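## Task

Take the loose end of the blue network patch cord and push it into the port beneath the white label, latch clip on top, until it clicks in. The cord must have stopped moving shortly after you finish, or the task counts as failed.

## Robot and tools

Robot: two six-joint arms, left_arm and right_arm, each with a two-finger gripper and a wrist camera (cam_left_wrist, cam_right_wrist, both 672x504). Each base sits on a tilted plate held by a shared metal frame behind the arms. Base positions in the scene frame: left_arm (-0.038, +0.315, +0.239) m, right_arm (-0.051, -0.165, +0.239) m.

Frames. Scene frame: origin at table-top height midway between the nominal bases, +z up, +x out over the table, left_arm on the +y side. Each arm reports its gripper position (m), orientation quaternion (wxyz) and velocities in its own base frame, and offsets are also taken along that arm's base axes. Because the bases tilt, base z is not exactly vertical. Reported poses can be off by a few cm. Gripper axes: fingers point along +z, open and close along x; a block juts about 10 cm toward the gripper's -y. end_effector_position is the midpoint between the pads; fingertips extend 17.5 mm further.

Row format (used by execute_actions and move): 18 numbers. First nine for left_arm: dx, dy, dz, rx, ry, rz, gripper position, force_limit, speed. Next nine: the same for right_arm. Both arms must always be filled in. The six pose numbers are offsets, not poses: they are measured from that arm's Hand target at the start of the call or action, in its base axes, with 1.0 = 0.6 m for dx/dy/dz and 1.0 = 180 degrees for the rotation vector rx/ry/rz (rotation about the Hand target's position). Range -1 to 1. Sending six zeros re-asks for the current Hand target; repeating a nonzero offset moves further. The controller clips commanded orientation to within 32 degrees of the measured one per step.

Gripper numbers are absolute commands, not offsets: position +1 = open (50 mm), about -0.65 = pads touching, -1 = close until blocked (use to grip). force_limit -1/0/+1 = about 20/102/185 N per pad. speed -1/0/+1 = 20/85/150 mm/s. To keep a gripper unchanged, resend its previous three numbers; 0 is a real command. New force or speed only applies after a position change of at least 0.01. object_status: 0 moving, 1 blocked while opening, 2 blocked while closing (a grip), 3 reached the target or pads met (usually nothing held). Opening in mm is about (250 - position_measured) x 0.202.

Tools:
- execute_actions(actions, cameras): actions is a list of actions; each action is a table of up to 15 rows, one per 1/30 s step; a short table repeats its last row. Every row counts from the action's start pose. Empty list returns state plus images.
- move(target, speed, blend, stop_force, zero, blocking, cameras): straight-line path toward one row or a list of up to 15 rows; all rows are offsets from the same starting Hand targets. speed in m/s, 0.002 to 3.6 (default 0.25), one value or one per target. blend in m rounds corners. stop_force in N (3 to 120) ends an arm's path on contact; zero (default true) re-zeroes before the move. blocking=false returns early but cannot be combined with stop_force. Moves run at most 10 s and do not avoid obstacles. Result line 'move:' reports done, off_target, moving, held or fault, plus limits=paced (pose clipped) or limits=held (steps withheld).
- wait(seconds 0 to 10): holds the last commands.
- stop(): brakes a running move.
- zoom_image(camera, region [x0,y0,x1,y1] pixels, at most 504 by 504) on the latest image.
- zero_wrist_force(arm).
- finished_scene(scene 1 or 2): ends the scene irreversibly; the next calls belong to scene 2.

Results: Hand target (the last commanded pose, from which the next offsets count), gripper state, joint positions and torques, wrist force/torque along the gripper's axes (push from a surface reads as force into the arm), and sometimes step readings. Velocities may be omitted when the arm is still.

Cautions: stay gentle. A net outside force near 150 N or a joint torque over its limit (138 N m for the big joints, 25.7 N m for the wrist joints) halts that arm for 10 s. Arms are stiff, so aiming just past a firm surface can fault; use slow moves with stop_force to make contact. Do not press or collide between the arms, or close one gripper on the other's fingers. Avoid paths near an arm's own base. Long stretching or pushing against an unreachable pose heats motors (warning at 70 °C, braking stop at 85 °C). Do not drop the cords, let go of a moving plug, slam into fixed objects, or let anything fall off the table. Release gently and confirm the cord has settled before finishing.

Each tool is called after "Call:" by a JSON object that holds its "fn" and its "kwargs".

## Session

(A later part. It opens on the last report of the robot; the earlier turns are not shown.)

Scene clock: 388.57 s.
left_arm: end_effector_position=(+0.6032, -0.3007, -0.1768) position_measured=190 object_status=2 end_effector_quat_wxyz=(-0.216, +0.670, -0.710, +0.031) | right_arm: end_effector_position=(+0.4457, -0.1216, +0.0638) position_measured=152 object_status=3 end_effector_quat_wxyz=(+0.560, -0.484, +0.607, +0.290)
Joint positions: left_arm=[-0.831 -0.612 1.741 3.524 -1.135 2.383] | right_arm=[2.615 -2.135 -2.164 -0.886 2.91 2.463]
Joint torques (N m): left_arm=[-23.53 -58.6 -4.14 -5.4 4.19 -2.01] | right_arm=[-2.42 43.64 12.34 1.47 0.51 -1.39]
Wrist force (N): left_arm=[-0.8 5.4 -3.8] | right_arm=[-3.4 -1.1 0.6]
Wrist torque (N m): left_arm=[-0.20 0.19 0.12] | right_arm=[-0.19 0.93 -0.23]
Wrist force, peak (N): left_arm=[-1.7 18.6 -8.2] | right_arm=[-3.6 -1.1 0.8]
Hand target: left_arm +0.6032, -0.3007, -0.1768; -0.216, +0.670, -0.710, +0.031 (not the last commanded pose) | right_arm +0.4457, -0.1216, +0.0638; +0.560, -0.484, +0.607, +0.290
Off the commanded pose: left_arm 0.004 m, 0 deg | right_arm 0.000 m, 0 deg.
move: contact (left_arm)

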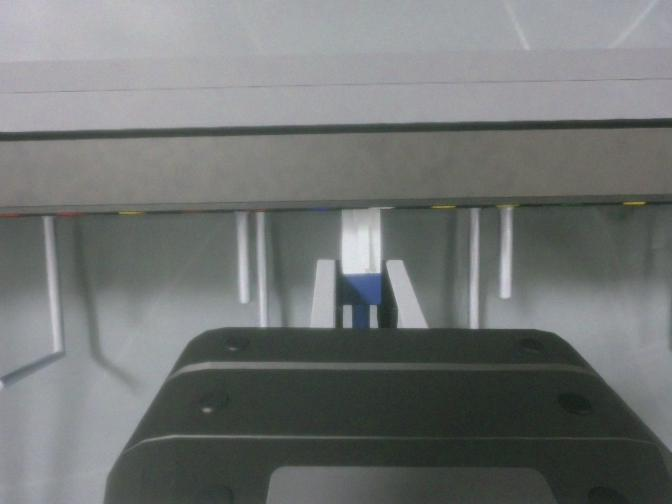

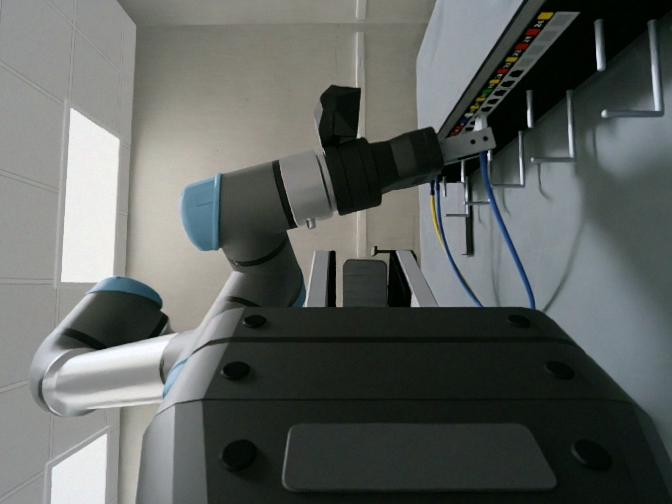

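Call:
{"fn": "move", "kwargs": {"target": [0.01,0,0.001,0,0,0,-1,-0.7,-0.8,0,0,0,0,0,0,0,-0.6,-0.7], "speed": 0.01, "stop_force": 16, "cameras": ["all"]}}

Call:
{"fn": "zoom_image", "kwargs": {"camera": "cam_right_wrist", "region": [462, 100, 502, 135]}}

Call:
{"fn": "zoom_image", "kwargs": {"camera": "cam_left_wrist", "region": [310, 180, 420, 290]}}

Scene clock: 395.63 s.
left_arm: end_effector_position=(+0.6037, -0.3007, -0.1767) position_measured=190 object_status=2 end_effector_quat_wxyz=(-0.216, +0.670, -0.710, +0.031) | right_arm: end_effector_position=(+0.4457, -0.1216, +0.0638) position_measured=152 object_status=3 end_effector_quat_wxyz=(+0.560, -0.484, +0.607, +0.290)
Joint positions: left_arm=[-0.83 -0.611 1.74 3.525 -1.135 2.383] | right_arm=[2.615 -2.135 -2.164 -0.886 2.91 2.463]
Joint torques (N m): left_arm=[-21.2 -59.88 -7.42 -6.73 5.77 -2.06] | right_arm=[-1.98 43.5 12.87 1.64 0.56 -1.39]
Wrist force (N): left_arm=[-0.7 14.0 -5.8] | right_arm=[-3.5 -1.1 0.7]
Wrist torque (N m): left_arm=[-0.01 0.20 0.11] | right_arm=[-0.19 0.94 -0.23]
Wrist force, peak (N): left_arm=[-2.2 22.6 -9.7] | right_arm=[-3.7 -1.2 0.9]
Hand target: left_arm +0.6037, -0.3007, -0.1767; -0.216, +0.670, -0.710, +0.031 (not the last commanded pose) | right_arm +0.4457, -0.1216, +0.0638; +0.560, -0.484, +0.607, +0.290
Off the commanded pose: left_arm 0.006 m, 0 deg | right_arm 0.000 m, 0 deg.
move: contact (left_arm)

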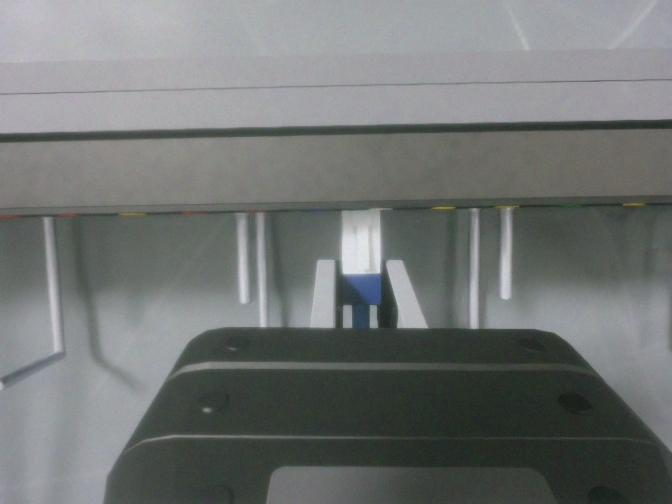

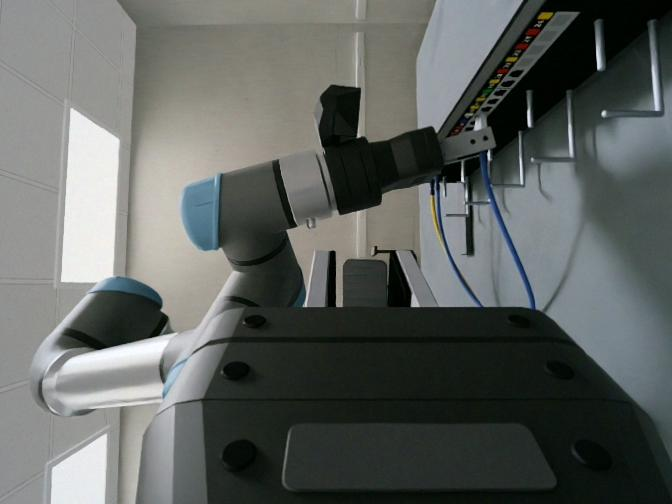

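Scaled by 12.600 from the camera's 672x504 image, which has a finer 960x720 frame.

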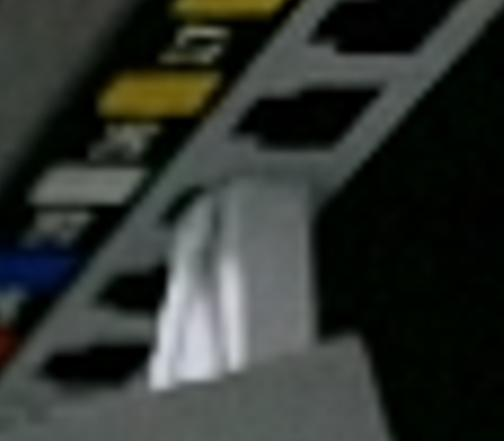

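Scaled by 4.582 from the camera's 672x504 image, which has a finer 960x720 frame.

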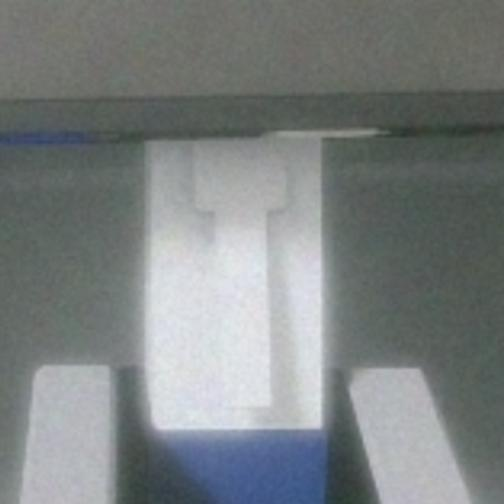

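Call:
{"fn": "move", "kwargs": {"target": [0.02,0,0.0019,0,0,0,-1,-0.7,-0.8,0,0,0,0,0,0,0,-0.6,-0.7], "speed": 0.01, "stop_force": 18}}

Call:
{"fn": "move", "kwargs": {"target": [0.02,0,0.0019,0,0,0,-1,-0.7,-0.8,0,0,0,0,0,0,0,-0.6,-0.7], "speed": 0.01, "stop_force": 18, "cameras": ["all"]}}

Call:
{"fn": "zoom_image", "kwargs": {"camera": "cam_right_wrist", "region": [462, 100, 502, 135]}}

Call:
{"fn": "zoom_image", "kwargs": {"camera": "cam_left_wrist", "region": [310, 180, 420, 290]}}

Scene clock: 400.77 s.
left_arm: end_effector_position=(+0.6121, -0.3007, -0.1759) position_measured=190 object_status=2 end_effector_quat_wxyz=(-0.216, +0.670, -0.710, +0.031) | right_arm: end_effector_position=(+0.4457, -0.1216, +0.0638) position_measured=152 object_status=3 end_effector_quat_wxyz=(+0.560, -0.484, +0.607, +0.290)
Joint positions: left_arm=[-0.82 -0.605 1.717 3.536 -1.136 2.394] | right_arm=[2.615 -2.135 -2.164 -0.886 2.91 2.463]
Joint torques (N m): left_arm=[-21.09 -62.67 -5.9 -3.81 5.85 -1.95] | right_arm=[-1.9 43.83 12.21 1.62 0.52 -1.29]
Wrist force (N): left_arm=[4.9 10.0 1.0] | right_arm=[-3.4 -1.1 0.9]
Wrist torque (N m): left_arm=[-0.11 0.35 0.06] | right_arm=[-0.19 0.93 -0.23]
Wrist force, peak (N): left_arm=[0.1 33.3 -13.8] | right_arm=[-3.7 -1.0 0.9]
Hand target: left_arm +0.6121, -0.3007, -0.1759; -0.216, +0.670, -0.710, +0.031 (not the last commanded pose) | right_arm +0.4457, -0.1216, +0.0638; +0.560, -0.484, +0.607, +0.290
Off the commanded pose: left_arm 0.004 m, 0 deg | right_arm 0.000 m, 0 deg.
move: contact (left_arm)

Scene clock: 401.97 s.
left_arm: end_effector_position=(+0.6126, -0.3008, -0.1757) position_measured=190 object_status=2 end_effector_quat_wxyz=(-0.216, +0.670, -0.710, +0.031) | right_arm: end_effector_position=(+0.4457, -0.1216, +0.0638) position_measured=152 object_status=3 end_effector_quat_wxyz=(+0.560, -0.484, +0.607, +0.290)
Joint positions: left_arm=[-0.82 -0.604 1.716 3.537 -1.136 2.395] | right_arm=[2.615 -2.135 -2.164 -0.886 2.91 2.463]
Joint torques (N m): left_arm=[-20.87 -62.98 -7.04 -5.09 6.62 -2.1] | right_arm=[-1.88 43.43 12.27 1.67 0.55 -1.4]
Wrist force (N): left_arm=[4.1 13.9 0.3] | right_arm=[-3.7 -1.1 0.8]
Wrist torque (N m): left_arm=[-0.03 0.35 0.06] | right_arm=[-0.19 0.97 -0.23]
Wrist force, peak (N): left_arm=[0.2 29.5 -11.1] | right_arm=[-3.7 -1.1 0.8]
Hand target: left_arm +0.6126, -0.3008, -0.1757; -0.216, +0.670, -0.710, +0.030 (not the last commanded pose) | right_arm +0.4457, -0.1216, +0.0638; +0.560, -0.484, +0.607, +0.290
Off the commanded pose: left_arm 0.012 m, 0 deg | right_arm 0.000 m, 0 deg.
move: contact (left_arm)

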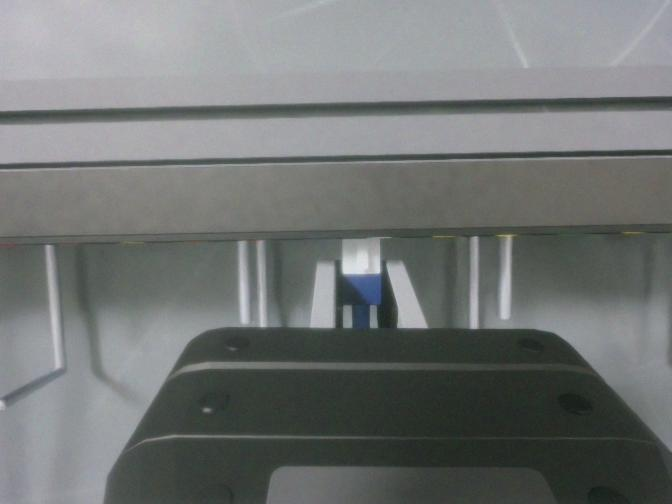

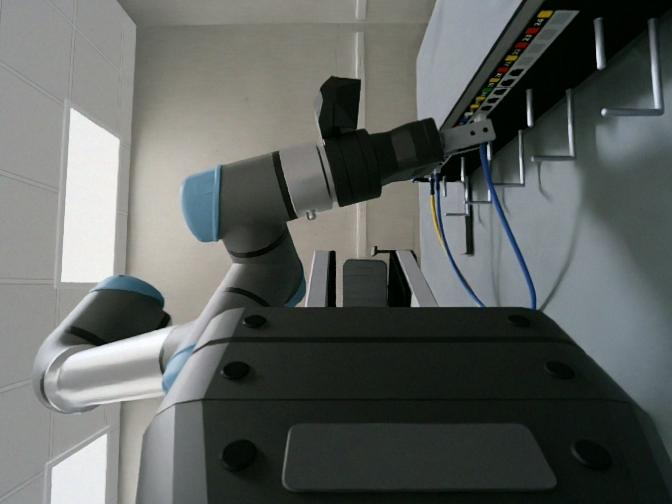

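Scaled by 12.600 from the camera's 672x504 image, which has a finer 960x720 frame.

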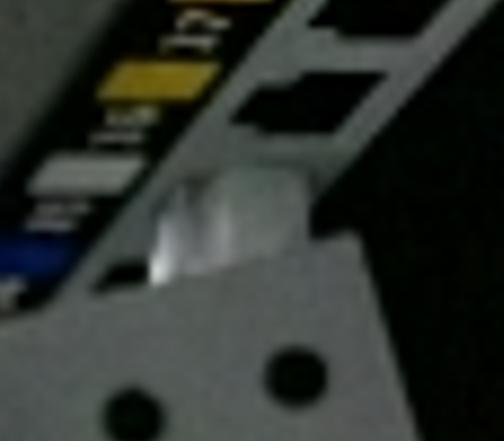

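Scaled by 4.582 from the camera's 672x504 image, which has a finer 960x720 frame.

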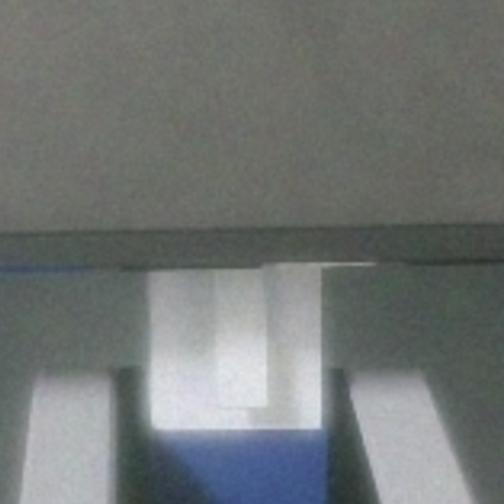

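Call:
{"fn": "move", "kwargs": {"target": [0.012,0,0.0012,0,0,0,-1,-0.7,-0.8,0,0,0,0,0,0,0,-0.6,-0.7], "speed": 0.01, "stop_force": 22, "cameras": ["all"]}}

Call:
{"fn": "zoom_image", "kwargs": {"camera": "cam_right_wrist", "region": [462, 100, 502, 135]}}

Call:
{"fn": "zoom_image", "kwargs": {"camera": "cam_left_wrist", "region": [310, 180, 420, 290]}}

Scene clock: 406.87 s.
left_arm: end_effector_position=(+0.6198, -0.3008, -0.1750) position_measured=190 object_status=2 end_effector_quat_wxyz=(-0.216, +0.670, -0.710, +0.030) | right_arm: end_effector_position=(+0.4457, -0.1216, +0.0638) position_measured=152 object_status=3 end_effector_quat_wxyz=(+0.560, -0.484, +0.607, +0.290)
Joint positions: left_arm=[-0.811 -0.599 1.697 3.547 -1.136 2.404] | right_arm=[2.615 -2.135 -2.164 -0.886 2.91 2.463]
Joint torques (N m): left_arm=[3.51 -39.42 -37.92 -6.27 3.5 2.62] | right_arm=[-2.41 42.76 12.37 1.68 0.62 -1.27]
Wrist force (N): left_arm=[-1.0 27.1 -9.5] | right_arm=[-3.4 -1.1 0.9]
Wrist torque (N m): left_arm=[0.01 0.36 -0.04] | right_arm=[-0.19 0.92 -0.24]
Wrist force, peak (N): left_arm=[0.1 30.4 -8.9] | right_arm=[-3.6 -1.1 0.9]
Hand target: left_arm +0.6198, -0.3008, -0.1750; -0.216, +0.670, -0.710, +0.030 | right_arm +0.4457, -0.1216, +0.0638; +0.560, -0.484, +0.607, +0.290
Off the commanded pose: left_arm 0.000 m, 0 deg | right_arm 0.000 m, 0 deg.
move: done

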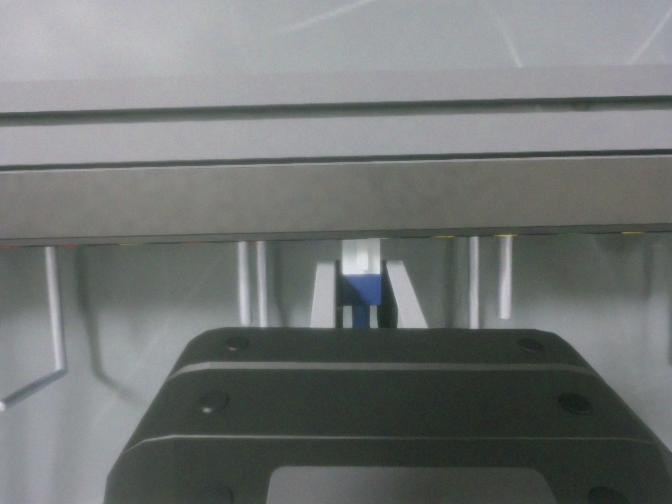

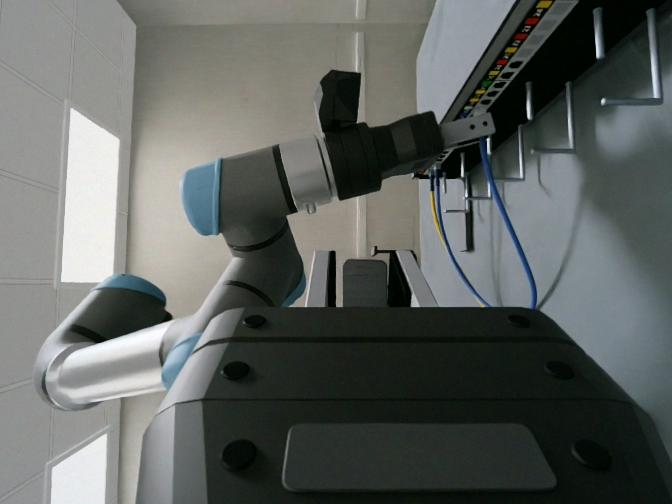

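Scaled by 12.600 from the camera's 672x504 image, which has a finer 960x720 frame.

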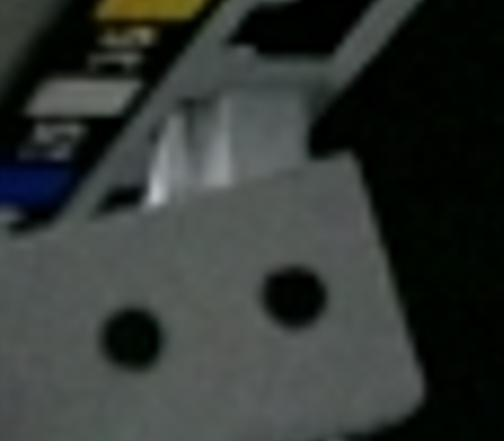

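Scaled by 4.582 from the camera's 672x504 image, which has a finer 960x720 frame.

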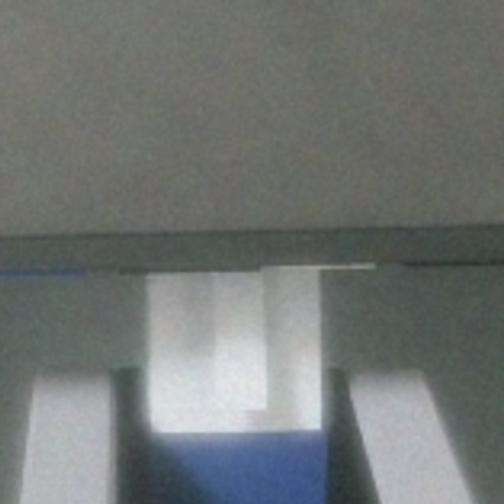

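Call:
{"fn": "move", "kwargs": {"target": [-0.008,0,-0.0008,0,0,0,-1,-0.7,-0.8,0,0,0,0,0,0,0,-0.6,-0.7], "speed": 0.01, "cameras": ["all"]}}

Call:
{"fn": "zoom_image", "kwargs": {"camera": "cam_left_wrist", "region": [310, 180, 420, 290]}}

Call:
{"fn": "zoom_image", "kwargs": {"camera": "cam_right_wrist", "region": [425, 80, 515, 200]}}

Scene clock: 410.73 s.
left_arm: end_effector_position=(+0.6151, -0.3007, -0.1755) position_measured=190 object_status=2 end_effector_quat_wxyz=(-0.216, +0.670, -0.710, +0.030) | right_arm: end_effector_position=(+0.4457, -0.1216, +0.0638) position_measured=152 object_status=3 end_effector_quat_wxyz=(+0.560, -0.484, +0.607, +0.290)
Joint positions: left_arm=[-0.817 -0.602 1.709 3.541 -1.136 2.398] | right_arm=[2.615 -2.135 -2.164 -0.886 2.91 2.463]
Joint torques (N m): left_arm=[-36.55 -55.87 4.23 -2.7 -3.15 -1.91] | right_arm=[-1.86 42.92 12.28 1.67 0.56 -1.33]
Wrist force (N): left_arm=[-3.7 -25.3 10.9] | right_arm=[-3.3 -1.0 0.7]
Wrist torque (N m): left_arm=[-0.96 0.39 0.13] | right_arm=[-0.17 0.92 -0.23]
Wrist force, peak (N): left_arm=[-1.0 27.7 -9.5] | right_arm=[-3.6 -1.2 0.7]
Hand target: left_arm +0.6150, -0.3008, -0.1755; -0.216, +0.670, -0.710, +0.030 | right_arm +0.4457, -0.1216, +0.0638; +0.560, -0.484, +0.607, +0.290
Off the commanded pose: left_arm 0.000 m, 0 deg | right_arm 0.000 m, 0 deg.
move: done

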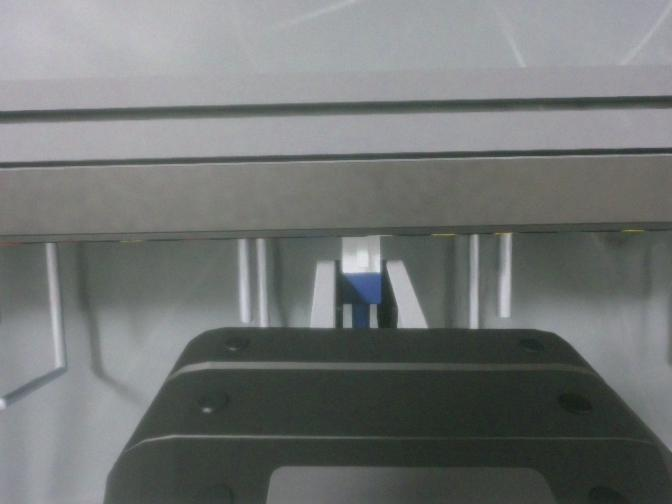

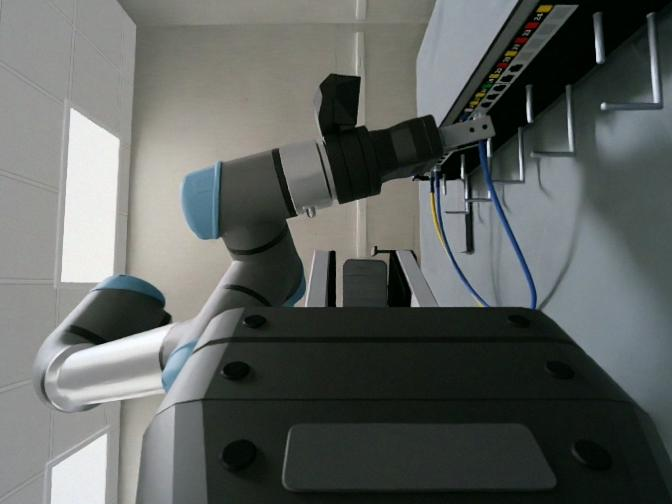

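Scaled by 4.582 from the camera's 672x504 image, which has a finer 960x720 frame.

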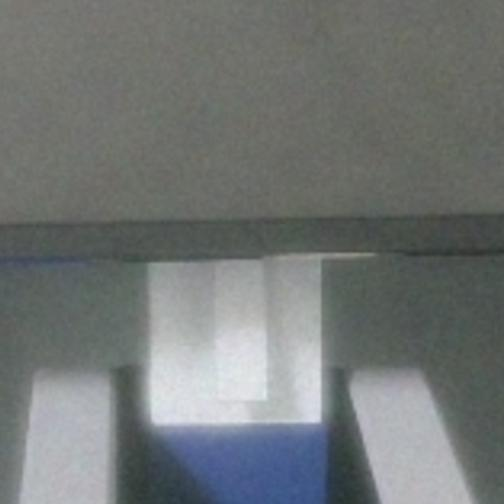

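Scaled by 4.200 from the camera's 672x504 image, which has a finer 960x720 frame.

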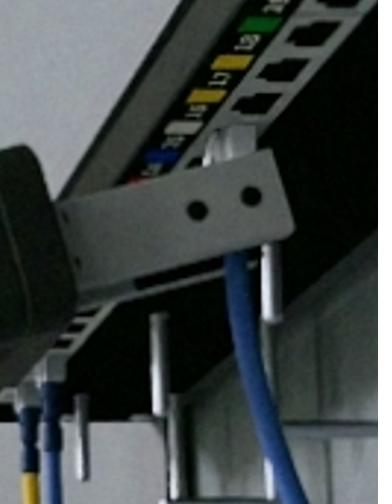

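Call:
{"fn": "move", "kwargs": {"target": [0.0028,0,0.0003,0,0,0,-1,-0.7,-0.8,0,0,0,0,0,0,0,-0.6,-0.7], "speed": 0.01}}

Call:
{"fn": "move", "kwargs": {"target": [0,0,0,0,0,0,0.1,-0.7,-0.9,0,0,0,0,0,0,0,-0.6,-0.7]}}

Call:
{"fn": "move", "kwargs": {"target": [-0.07,-0.05,0.18,0,0,0,0.1,-0.7,-0.9,0,0,0,0,0,0,0,-0.6,-0.7], "speed": 0.1, "cameras": ["all"]}}

Call:
{"fn": "zoom_image", "kwargs": {"camera": "cam_right_wrist", "region": [425, 80, 515, 200]}}

Call:
{"fn": "zoom_image", "kwargs": {"camera": "cam_left_wrist", "region": [270, 100, 470, 290]}}

Scene clock: 414.83 s.
left_arm: end_effector_position=(+0.6166, -0.3008, -0.1754) position_measured=190 object_status=2 end_effector_quat_wxyz=(-0.216, +0.670, -0.710, +0.030) | right_arm: end_effector_position=(+0.4457, -0.1216, +0.0638) position_measured=152 object_status=3 end_effector_quat_wxyz=(+0.560, -0.484, +0.607, +0.290)
Joint positions: left_arm=[-0.815 -0.601 1.705 3.543 -1.136 2.4] | right_arm=[2.615 -2.135 -2.164 -0.886 2.91 2.463]
Joint torques (N m): left_arm=[-1.44 -39.42 -36.08 -5.69 2.44 2.72] | right_arm=[-1.89 42.33 12.33 1.74 0.55 -1.26]
Wrist force (N): left_arm=[-6.9 20.9 -7.8] | right_arm=[-3.4 -1.1 0.8]
Wrist torque (N m): left_arm=[0.05 0.34 -0.07] | right_arm=[-0.19 0.92 -0.23]
Wrist force, peak (N): left_arm=[-4.5 -25.7 11.3] | right_arm=[-3.7 -1.1 0.8]
Hand target: left_arm +0.6167, -0.3008, -0.1753; -0.216, +0.670, -0.710, +0.030 | right_arm +0.4457, -0.1216, +0.0638; +0.560, -0.484, +0.607, +0.290
Off the commanded pose: left_arm 0.000 m, 0 deg | right_arm 0.000 m, 0 deg.
move: done

Scene clock: 415.47 s.
left_arm: end_effector_position=(+0.6168, -0.3008, -0.1753) position_measured=138 object_status=3 end_effector_quat_wxyz=(-0.216, +0.670, -0.710, +0.031) | right_arm: end_effector_position=(+0.4457, -0.1216, +0.0638) position_measured=152 object_status=3 end_effector_quat_wxyz=(+0.560, -0.484, +0.607, +0.290)
Joint positions: left_arm=[-0.815 -0.601 1.705 3.543 -1.136 2.4] | right_arm=[2.615 -2.135 -2.164 -0.886 2.91 2.463]
Joint torques (N m): left_arm=[-7.68 -42.24 -4.1 -2.43 2.8 2.34] | right_arm=[-1.86 43.05 12.88 1.74 0.65 -1.34]
Wrist force (N): left_arm=[-2.0 -2.3 -2.1] | right_arm=[-3.4 -1.1 0.7]
Wrist torque (N m): left_arm=[-0.23 0.03 0.10] | right_arm=[-0.19 0.94 -0.23]
Wrist force, peak (N): left_arm=[-6.6 21.0 -7.0] | right_arm=[-3.6 -1.2 0.8]
Hand target: left_arm +0.6167, -0.3008, -0.1753; -0.216, +0.670, -0.710, +0.030 | right_arm +0.4457, -0.1216, +0.0638; +0.560, -0.484, +0.607, +0.290
Off the commanded pose: left_arm 0.000 m, 0 deg | right_arm 0.000 m, 0 deg.
move: done

Scene clock: 417.13 s.
left_arm: end_effector_position=(+0.5747, -0.3307, -0.0674) position_measured=138 object_status=3 end_effector_quat_wxyz=(-0.216, +0.670, -0.710, +0.030) | right_arm: end_effector_position=(+0.4457, -0.1216, +0.0638) position_measured=152 object_status=3 end_effector_quat_wxyz=(+0.560, -0.484, +0.607, +0.290)
Joint positions: left_arm=[-0.898 -0.85 1.793 3.743 -1.132 2.309] | right_arm=[2.615 -2.135 -2.164 -0.886 2.91 2.463]
Joint torques (N m): left_arm=[-26.04 -52.44 -4.16 -1.5 2.84 -2.19] | right_arm=[-1.93 43.19 12.15 1.74 0.62 -1.22]
Wrist force (N): left_arm=[-1.6 -2.8 -2.1] | right_arm=[-3.5 -1.1 0.8]
Wrist torque (N m): left_arm=[-0.29 -0.03 0.21] | right_arm=[-0.18 0.93 -0.23]
Wrist force, peak (N): left_arm=[-1.7 -2.8 -3.0] | right_arm=[-3.6 -1.3 0.8]
Hand target: left_arm +0.5747, -0.3308, -0.0673; -0.216, +0.670, -0.710, +0.030 | right_arm +0.4457, -0.1216, +0.0638; +0.560, -0.484, +0.607, +0.290
Off the commanded pose: left_arm 0.000 m, 0 deg | right_arm 0.000 m, 0 deg.
move: done

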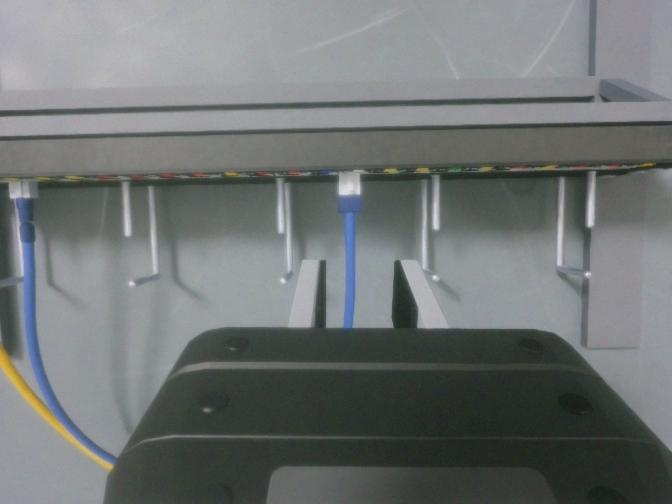

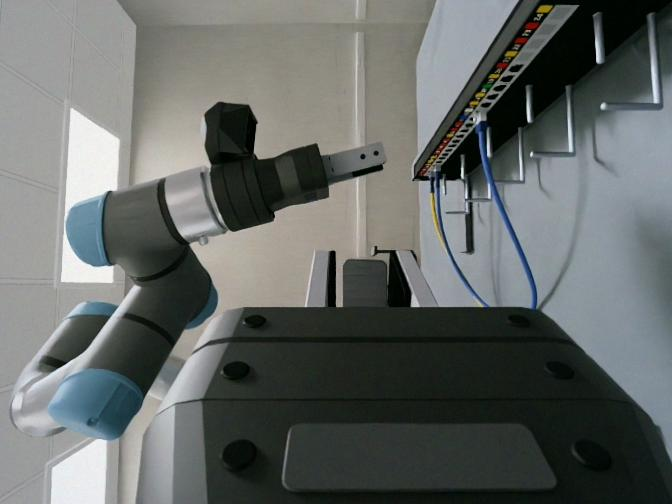

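Scaled by 4.200 from the camera's 672x504 image, which has a finer 960x720 frame.

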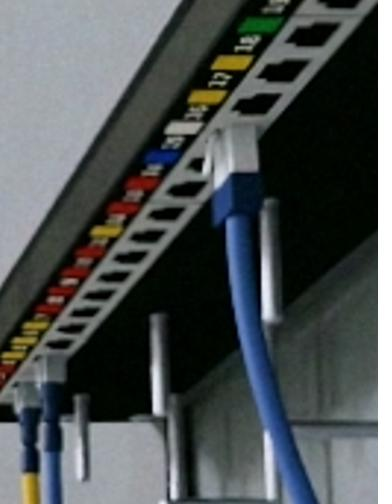

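Scaled by 2.520 from the camera's 672x504 image, which has a finer 960x720 frame.

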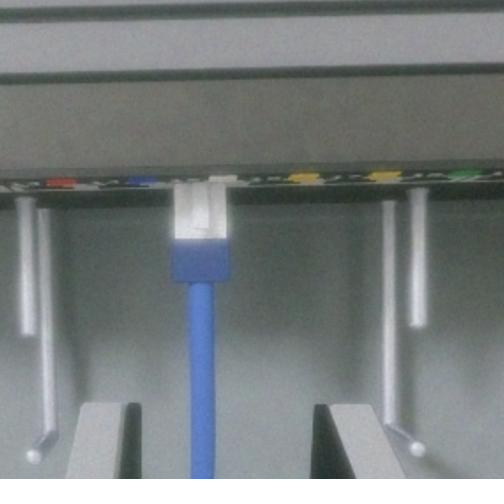

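Call:
{"fn": "wait", "kwargs": {"seconds": 1.5}}

Call:
{"fn": "finished_scene", "kwargs": {"scene": 1}}

Scene clock: 420.90 s.
left_arm: end_effector_position=(+0.5747, -0.3308, -0.0673) position_measured=138 object_status=3 end_effector_quat_wxyz=(-0.216, +0.670, -0.710, +0.030) | right_arm: end_effector_position=(+0.4457, -0.1216, +0.0638) position_measured=152 object_status=3 end_effector_quat_wxyz=(+0.560, -0.484, +0.607, +0.290)
Joint positions: left_arm=[-0.898 -0.85 1.793 3.743 -1.132 2.309] | right_arm=[2.615 -2.135 -2.164 -0.886 2.91 2.463]
Joint torques (N m): left_arm=[-26.17 -51.15 -4.73 -1.41 2.84 -2.14] | right_arm=[-1.62 42.37 12.27 1.9 0.65 -1.32]
Wrist force (N): left_arm=[-1.5 -2.4 -2.0] | right_arm=[-3.3 -1.2 0.8]
Wrist torque (N m): left_arm=[-0.25 -0.05 0.22] | right_arm=[-0.20 0.92 -0.23]
Wrist force, peak (N): left_arm=[-1.9 -2.9 -2.1] | right_arm=[-3.6 -1.2 0.9]
Hand target: left_arm +0.5747, -0.3308, -0.0673; -0.216, +0.670, -0.710, +0.030 | right_arm +0.4457, -0.1216, +0.0638; +0.560, -0.484, +0.607, +0.290
Tool commands: left_gripper/position=+0.1 left_gripper/force_limit=-0.7 left_gripper/speed=-0.9 right_gripper/position=+0.0 right_gripper/force_limit=-0.6 right_gripper/speed=-0.7
Off the commanded pose: left_arm 0.000 m, 0 deg | right_arm 0.000 m, 0 deg.
wait: 1.50 s; at rest from the start

The scene is finished: the task was done.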